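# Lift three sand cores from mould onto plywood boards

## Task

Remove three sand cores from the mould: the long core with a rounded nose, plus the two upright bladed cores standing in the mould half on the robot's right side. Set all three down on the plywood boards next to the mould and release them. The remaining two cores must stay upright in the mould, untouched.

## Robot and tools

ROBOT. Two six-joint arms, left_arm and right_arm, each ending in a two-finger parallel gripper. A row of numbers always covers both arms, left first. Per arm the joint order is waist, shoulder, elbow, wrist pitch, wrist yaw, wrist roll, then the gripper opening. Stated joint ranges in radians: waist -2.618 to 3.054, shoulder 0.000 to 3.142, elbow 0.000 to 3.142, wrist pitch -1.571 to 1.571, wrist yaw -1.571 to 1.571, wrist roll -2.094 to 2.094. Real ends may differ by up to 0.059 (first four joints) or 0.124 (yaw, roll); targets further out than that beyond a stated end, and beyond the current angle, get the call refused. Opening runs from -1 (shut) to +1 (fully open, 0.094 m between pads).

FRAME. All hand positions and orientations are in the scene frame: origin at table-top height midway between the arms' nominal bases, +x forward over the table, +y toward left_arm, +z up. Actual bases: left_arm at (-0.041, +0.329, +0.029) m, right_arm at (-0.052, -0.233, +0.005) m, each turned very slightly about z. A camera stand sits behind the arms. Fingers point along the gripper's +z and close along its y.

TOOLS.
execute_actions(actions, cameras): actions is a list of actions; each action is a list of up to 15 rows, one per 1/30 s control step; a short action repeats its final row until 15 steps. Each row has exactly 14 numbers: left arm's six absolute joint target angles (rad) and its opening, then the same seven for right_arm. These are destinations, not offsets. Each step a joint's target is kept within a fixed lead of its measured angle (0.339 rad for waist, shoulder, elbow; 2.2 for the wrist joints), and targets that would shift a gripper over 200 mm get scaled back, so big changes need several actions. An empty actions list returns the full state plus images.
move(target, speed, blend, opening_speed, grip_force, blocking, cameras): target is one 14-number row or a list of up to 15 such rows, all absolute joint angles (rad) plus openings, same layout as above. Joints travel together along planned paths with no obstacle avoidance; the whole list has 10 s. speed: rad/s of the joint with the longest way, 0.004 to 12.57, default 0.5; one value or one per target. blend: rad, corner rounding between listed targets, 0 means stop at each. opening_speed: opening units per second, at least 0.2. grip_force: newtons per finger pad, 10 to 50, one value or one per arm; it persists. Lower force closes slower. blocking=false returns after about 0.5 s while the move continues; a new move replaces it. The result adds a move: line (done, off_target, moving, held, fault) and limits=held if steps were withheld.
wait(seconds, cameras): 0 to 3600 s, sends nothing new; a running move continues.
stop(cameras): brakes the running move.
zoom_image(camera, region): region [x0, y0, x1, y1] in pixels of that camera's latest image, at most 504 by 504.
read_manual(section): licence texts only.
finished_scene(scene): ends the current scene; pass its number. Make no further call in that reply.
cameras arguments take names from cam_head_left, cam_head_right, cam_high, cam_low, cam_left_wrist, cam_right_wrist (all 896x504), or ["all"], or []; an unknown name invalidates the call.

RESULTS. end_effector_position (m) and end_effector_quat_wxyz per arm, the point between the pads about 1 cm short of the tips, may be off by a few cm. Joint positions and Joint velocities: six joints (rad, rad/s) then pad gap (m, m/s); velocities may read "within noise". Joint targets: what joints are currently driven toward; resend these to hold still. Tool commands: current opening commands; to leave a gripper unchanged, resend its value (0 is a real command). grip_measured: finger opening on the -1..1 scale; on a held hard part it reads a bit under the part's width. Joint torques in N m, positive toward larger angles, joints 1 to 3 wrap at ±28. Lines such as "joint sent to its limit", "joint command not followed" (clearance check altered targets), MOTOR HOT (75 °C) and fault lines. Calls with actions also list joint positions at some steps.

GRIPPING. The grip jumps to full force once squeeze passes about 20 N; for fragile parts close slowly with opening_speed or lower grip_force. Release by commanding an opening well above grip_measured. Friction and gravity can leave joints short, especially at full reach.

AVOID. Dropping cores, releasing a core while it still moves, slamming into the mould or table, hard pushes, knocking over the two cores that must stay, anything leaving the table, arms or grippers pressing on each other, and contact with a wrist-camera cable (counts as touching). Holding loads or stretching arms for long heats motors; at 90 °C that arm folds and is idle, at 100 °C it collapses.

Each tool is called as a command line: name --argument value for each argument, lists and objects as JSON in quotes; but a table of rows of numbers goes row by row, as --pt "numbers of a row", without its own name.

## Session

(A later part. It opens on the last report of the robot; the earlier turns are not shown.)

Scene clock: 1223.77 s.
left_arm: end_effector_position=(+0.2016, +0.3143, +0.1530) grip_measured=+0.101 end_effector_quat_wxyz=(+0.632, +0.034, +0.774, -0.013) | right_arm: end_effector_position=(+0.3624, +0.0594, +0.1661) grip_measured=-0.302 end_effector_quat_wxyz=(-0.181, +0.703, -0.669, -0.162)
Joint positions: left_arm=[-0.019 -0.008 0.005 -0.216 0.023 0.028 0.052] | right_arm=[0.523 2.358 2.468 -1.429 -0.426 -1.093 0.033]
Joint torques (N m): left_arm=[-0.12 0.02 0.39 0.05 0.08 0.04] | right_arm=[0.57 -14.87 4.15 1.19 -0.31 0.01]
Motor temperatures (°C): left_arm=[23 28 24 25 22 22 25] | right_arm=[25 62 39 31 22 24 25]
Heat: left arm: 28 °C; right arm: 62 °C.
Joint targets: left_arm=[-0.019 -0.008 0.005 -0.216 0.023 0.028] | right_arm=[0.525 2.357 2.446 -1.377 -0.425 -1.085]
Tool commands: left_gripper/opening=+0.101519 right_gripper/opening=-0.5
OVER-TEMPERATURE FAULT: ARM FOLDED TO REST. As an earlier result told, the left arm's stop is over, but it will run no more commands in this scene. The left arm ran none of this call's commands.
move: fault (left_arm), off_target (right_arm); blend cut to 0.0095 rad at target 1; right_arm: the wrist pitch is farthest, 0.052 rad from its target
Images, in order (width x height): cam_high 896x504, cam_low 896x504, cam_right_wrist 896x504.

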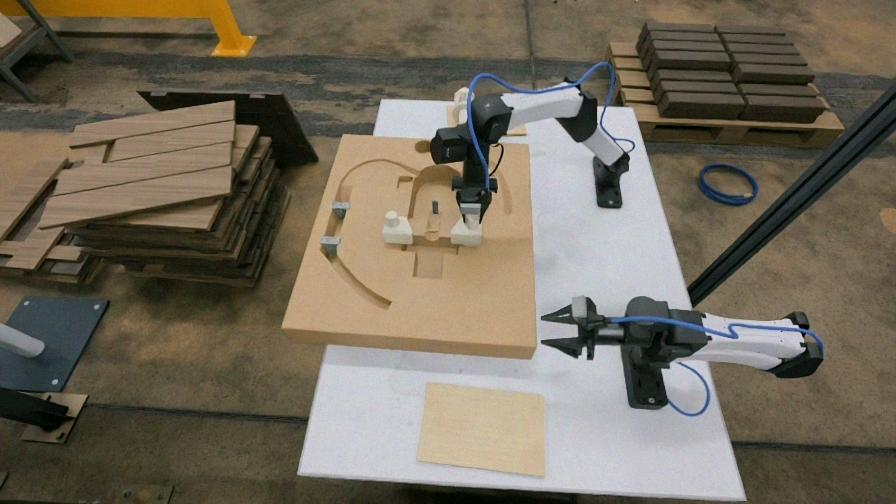

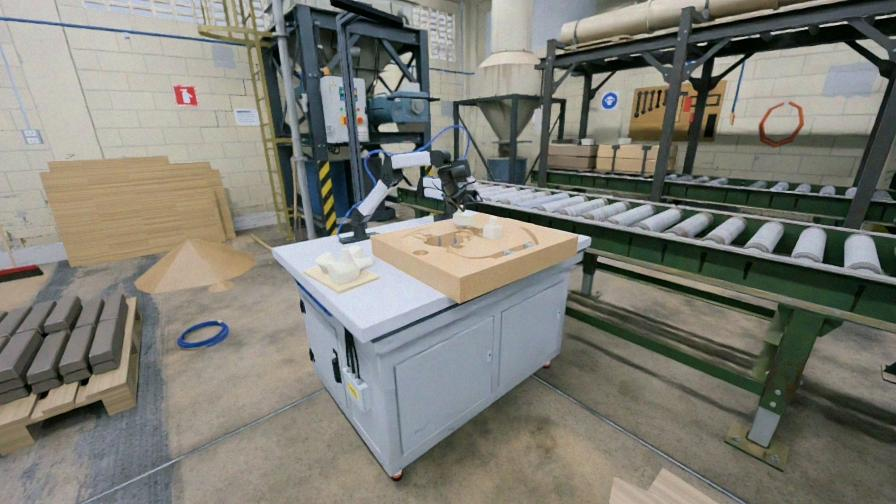

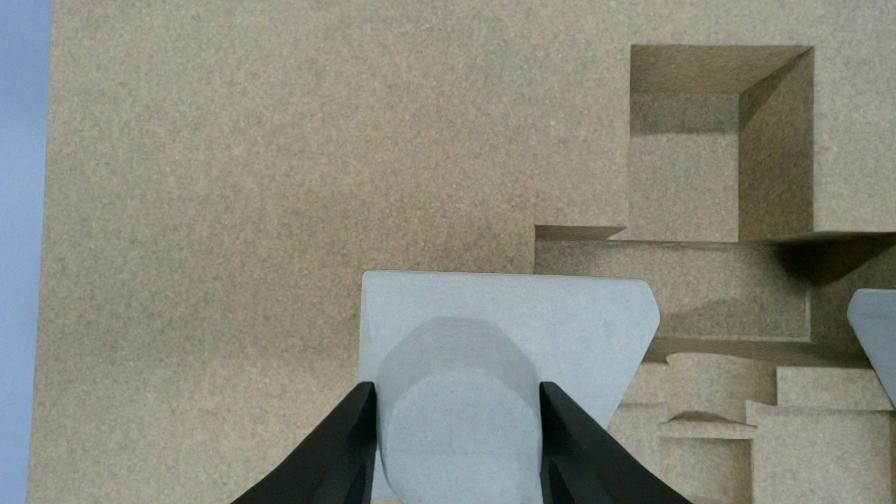

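move --target '[-0.019,-0.008,0.005,-0.216,0.023,0.028,0.1,0.516,2.394,2.573,-1.45,-0.425,-1.085,-0.5]' --speed 0.15 --cameras '["cam_right_wrist","cam_low","cam_high"]'

zoom_image --camera "cam_low" --region '[440, 190, 500, 240]'

zoom_image --camera "cam_high" --region '[430, 200, 500, 260]'

Scene clock: 1236.23 s.
left_arm: end_effector_position=(+0.2016, +0.3143, +0.1530) grip_measured=+0.101 end_effector_quat_wxyz=(+0.632, +0.034, +0.774, -0.013) | right_arm: end_effector_position=(+0.3669, +0.0583, +0.1696) grip_measured=-0.302 end_effector_quat_wxyz=(-0.182, +0.703, -0.670, -0.154)
Joint positions: left_arm=[-0.019 -0.008 0.005 -0.216 0.023 0.028 0.052] | right_arm=[0.522 2.385 2.534 -1.46 -0.411 -1.093 0.033]
Joint torques (N m): left_arm=[-0.09 0.06 0.34 0.05 0.09 0.02] | right_arm=[-0.23 -13.96 8.49 0.83 -0.4 0.04]
Motor temperatures (°C): left_arm=[23 28 24 25 22 22 25] | right_arm=[25 65 38 31 22 24 25]
Heat: left arm: 28 °C; right arm: 65 °C.
Joint targets: left_arm=[-0.019 -0.008 0.005 -0.216 0.023 0.028] | right_arm=[0.516 2.394 2.573 -1.450 -0.425 -1.085]
Tool commands: left_gripper/opening=+0.101519 right_gripper/opening=-0.5
OVER-TEMPERATURE FAULT: ARM FOLDED TO REST. As an earlier result told, the left arm's stop is over, but it will run no more commands in this scene. The left arm ran none of this call's commands.
move: fault (left_arm), off_target (right_arm); right_arm: the elbow is farthest, 0.039 rad from its target
Images, in order (width x height): cam_high 896x504, cam_low 896x504, cam_right_wrist 896x504.

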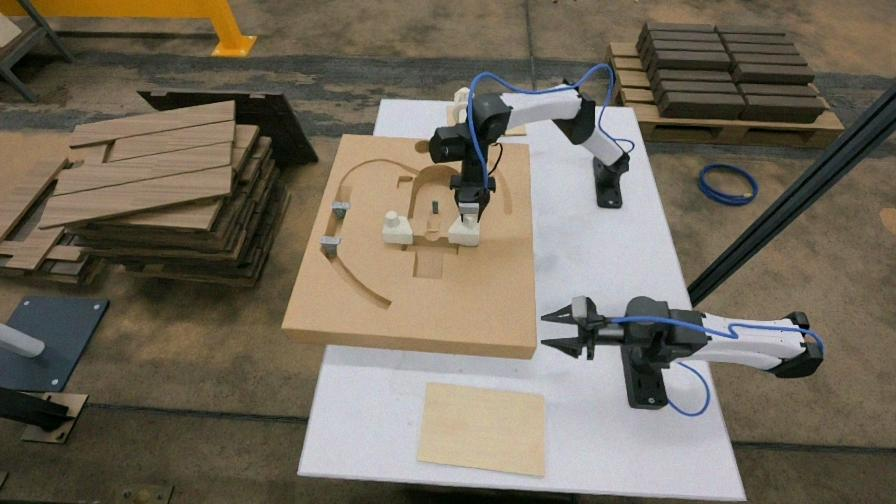

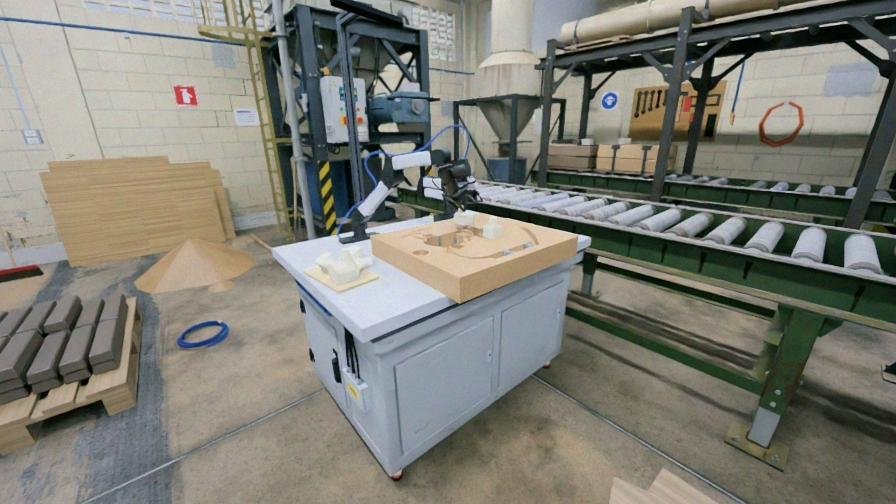

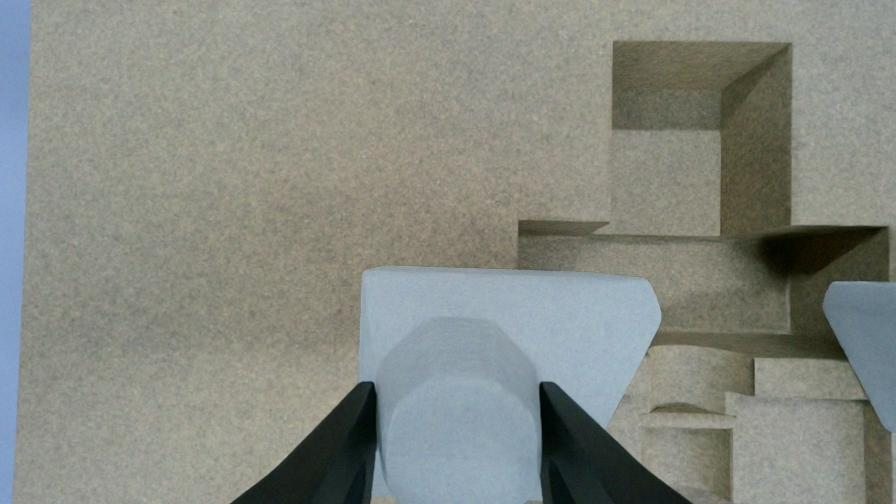

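Scaled by 8.400 from the camera's image (finer frame: 1280x720).

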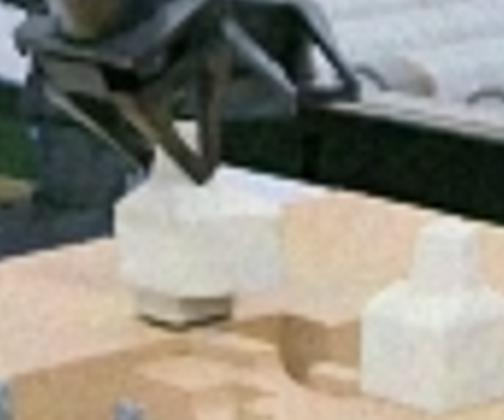

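Scaled by 7.200 from the camera's image (finer frame: 1280x720).

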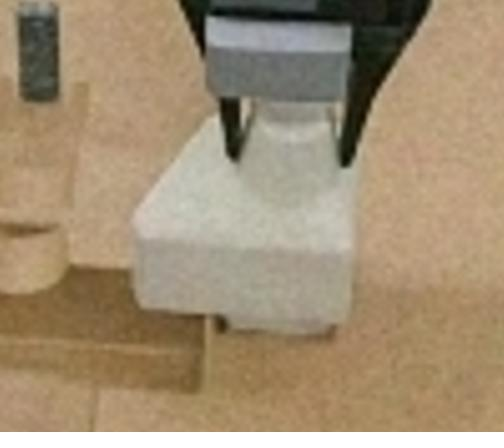

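move --target '[-0.019,-0.008,0.005,-0.216,0.023,0.028,0.1,0.516,2.352,2.415,-1.37,-0.425,-1.085,-0.5]' --speed 0.12 --cameras '["cam_low","cam_high"]'

zoom_image --camera "cam_low" --region '[440, 190, 500, 240]'

zoom_image --camera "cam_high" --region '[430, 200, 500, 260]'

Scene clock: 1244.57 s.
left_arm: end_effector_position=(+0.2016, +0.3143, +0.1530) grip_measured=+0.101 end_effector_quat_wxyz=(+0.632, +0.034, +0.774, -0.013) | right_arm: end_effector_position=(+0.3685, +0.0572, +0.1494) grip_measured=-0.302 end_effector_quat_wxyz=(-0.173, +0.702, -0.673, -0.155)
Joint positions: left_arm=[-0.019 -0.008 0.005 -0.216 0.023 0.028 0.052] | right_arm=[0.519 2.372 2.431 -1.391 -0.407 -1.093 0.033]
Joint torques (N m): left_arm=[-0.12 -0.03 0.36 0.01 0.08 0.02] | right_arm=[0.03 -17.11 4.59 0.92 -0.52 0.03]
Motor temperatures (°C): left_arm=[23 28 24 25 22 22 25] | right_arm=[25 66 38 31 22 24 25]
Heat: left arm: 28 °C; right arm: 66 °C.
Joint targets: left_arm=[-0.019 -0.008 0.005 -0.216 0.023 0.028] | right_arm=[0.516 2.352 2.415 -1.370 -0.425 -1.085]
Tool commands: left_gripper/opening=+0.101519 right_gripper/opening=-0.5
OVER-TEMPERATURE FAULT: ARM FOLDED TO REST. As an earlier result told, the left arm's stop is over, but it will run no more commands in this scene. The left arm ran none of this call's commands.
move: fault (left_arm)
Images, in order (width x height): cam_high 896x504, cam_low 896x504.

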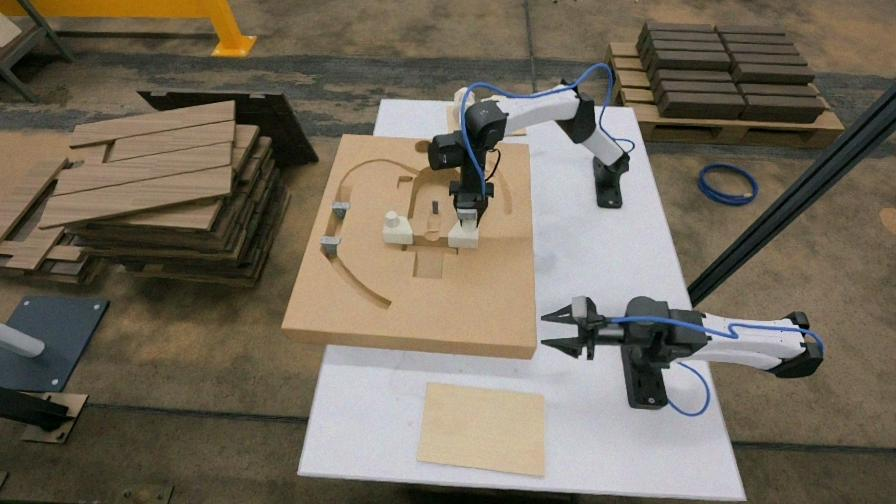

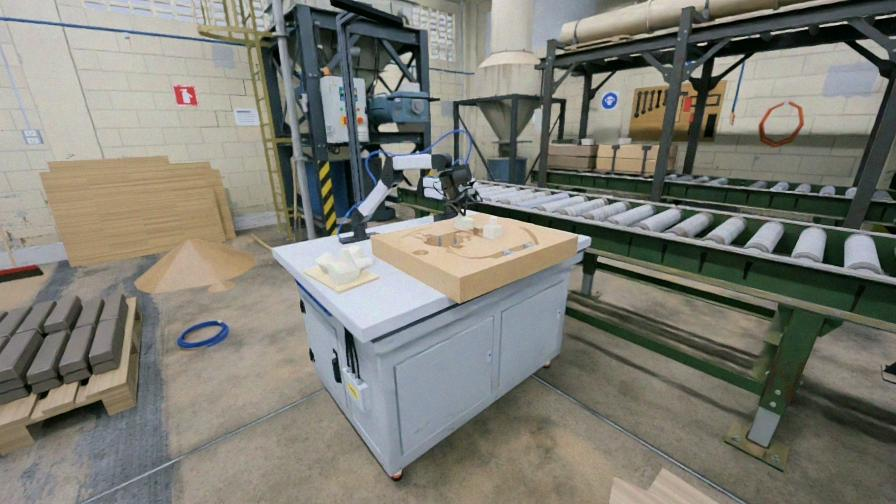

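Scaled by 8.400 from the camera's image (finer frame: 1280x720).

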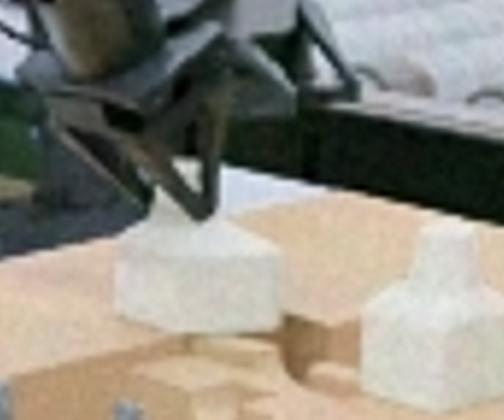

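Scaled by 7.200 from the camera's image (finer frame: 1280x720).

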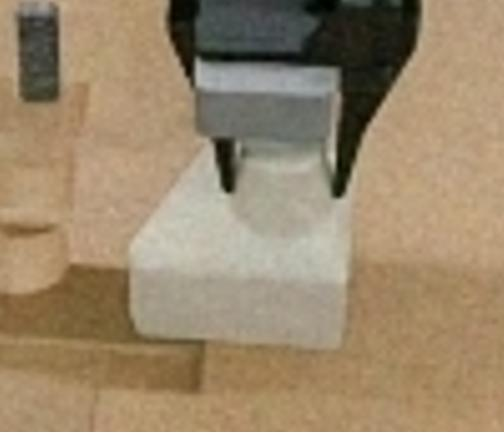

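move --pt "-0.019 -0.008 0.005 -0.216 0.023 0.028 0.1 0.518 2.362 2.418 -1.38 -0.42 -1.09 0.4" --pt "-0.019 -0.008 0.005 -0.216 0.023 0.028 0.1 0.516 2.2 2.44 -1.46 -0.425 -1.085 0.4" --pt "-0.019 -0.008 0.005 -0.216 0.023 0.028 0.1 0.45 1.3 1.85 -1.4 -0.3 -0.6 0.4" --speed '[0.3,0.3,0.8]' --blend '[0,0.03,0]' --opening_speed 0.6 --cameras '["cam_low","cam_high","cam_head_left"]'

zoom_image --camera "cam_low" --region '[410, 190, 530, 270]'

zoom_image --camera "cam_high" --region '[370, 80, 550, 270]'

Scene clock: 1254.67 s.
left_arm: end_effector_position=(+0.2016, +0.3143, +0.1530) grip_measured=+0.101 end_effector_quat_wxyz=(+0.632, +0.034, +0.774, -0.013) | right_arm: end_effector_position=(+0.1854, -0.0738, +0.3735) grip_measured=+0.398 end_effector_quat_wxyz=(+0.360, -0.499, +0.781, +0.107)
Joint positions: left_arm=[-0.019 -0.008 0.005 -0.216 0.023 0.028 0.052] | right_arm=[0.456 1.294 1.858 -1.417 -0.309 -0.614 0.066]
Joint torques (N m): left_arm=[-0.08 0.06 0.43 0.05 0.07 0.02] | right_arm=[-0.25 -2.62 4.41 1.58 -0.07 0.13]
Motor temperatures (°C): left_arm=[23 28 24 25 22 22 25] | right_arm=[25 68 37 31 22 24 24]
Heat: left arm: 28 °C; right arm: 68 °C.
Joint targets: left_arm=[-0.019 -0.008 0.005 -0.216 0.023 0.028] | right_arm=[0.450 1.300 1.850 -1.400 -0.300 -0.600]
Tool commands: left_gripper/opening=+0.101519 right_gripper/opening=+0.4
OVER-TEMPERATURE FAULT: ARM FOLDED TO REST. As an earlier result told, the left arm's stop is over, but it will run no more commands in this scene. The left arm ran none of this call's commands.
move: fault (left_arm)
Images, in order (width x height): cam_head_left 896x504, cam_high 896x504, cam_low 896x504.

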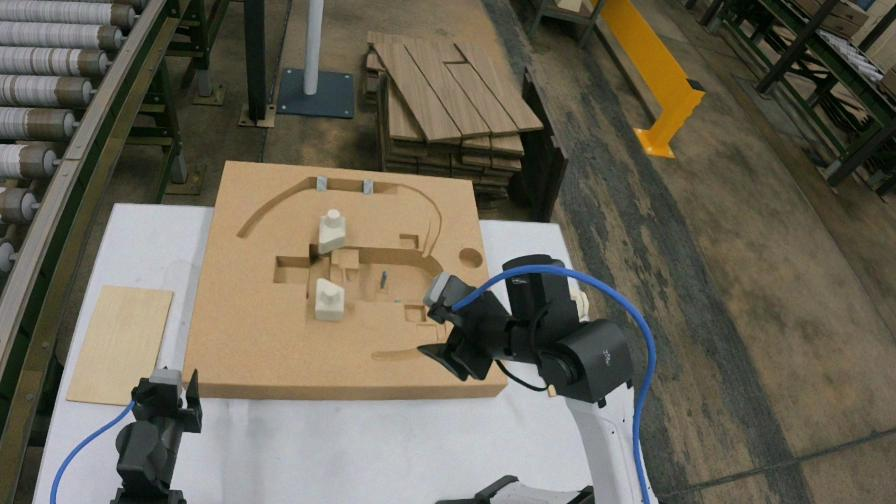

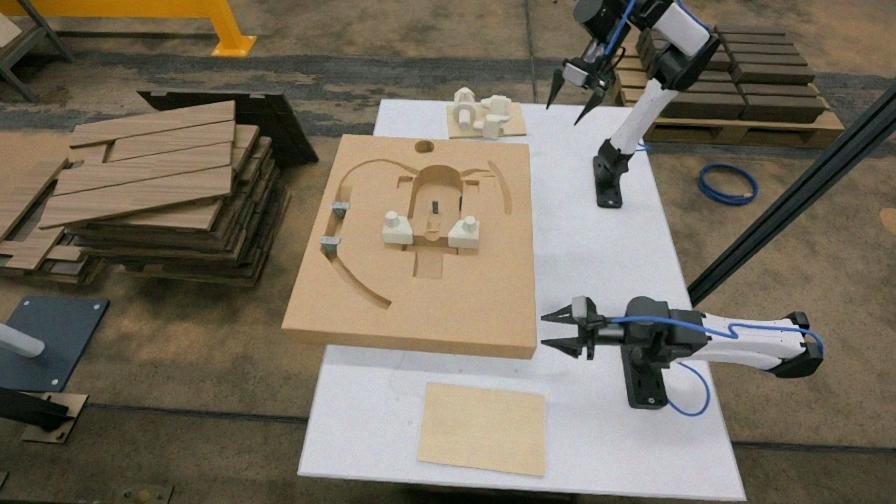

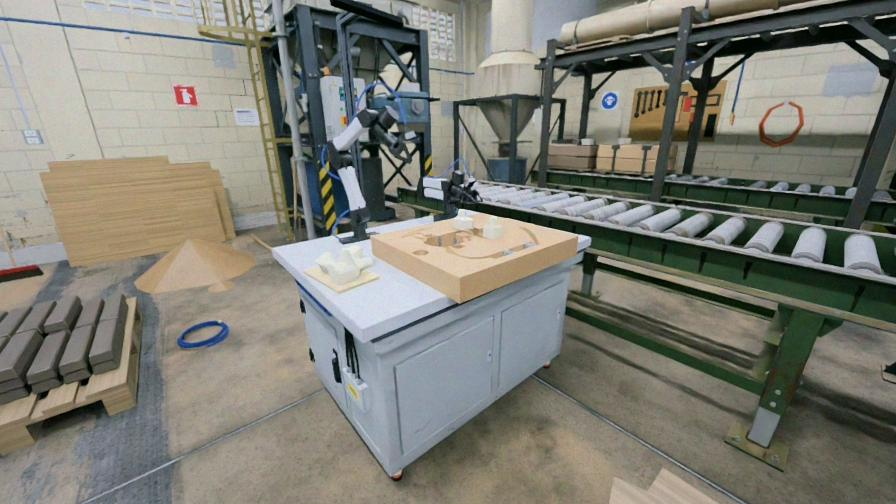

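Scaled by 4.200 from the camera's image (finer frame: 1280x720).

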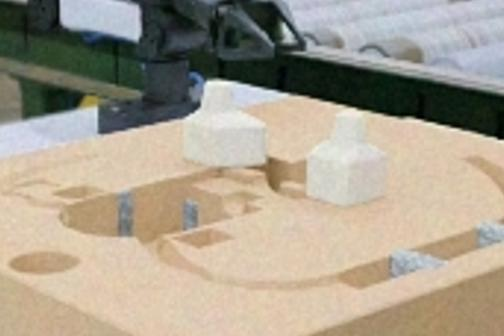

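Scaled by 2.653 from the camera's image (finer frame: 1280x720).

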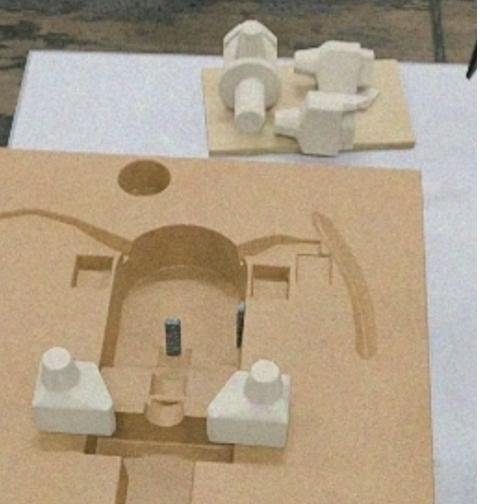

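Both cores are standing in the mould and all three target cores lie on the board.

finished_scene --scene 2

The scene is finished: the task was done.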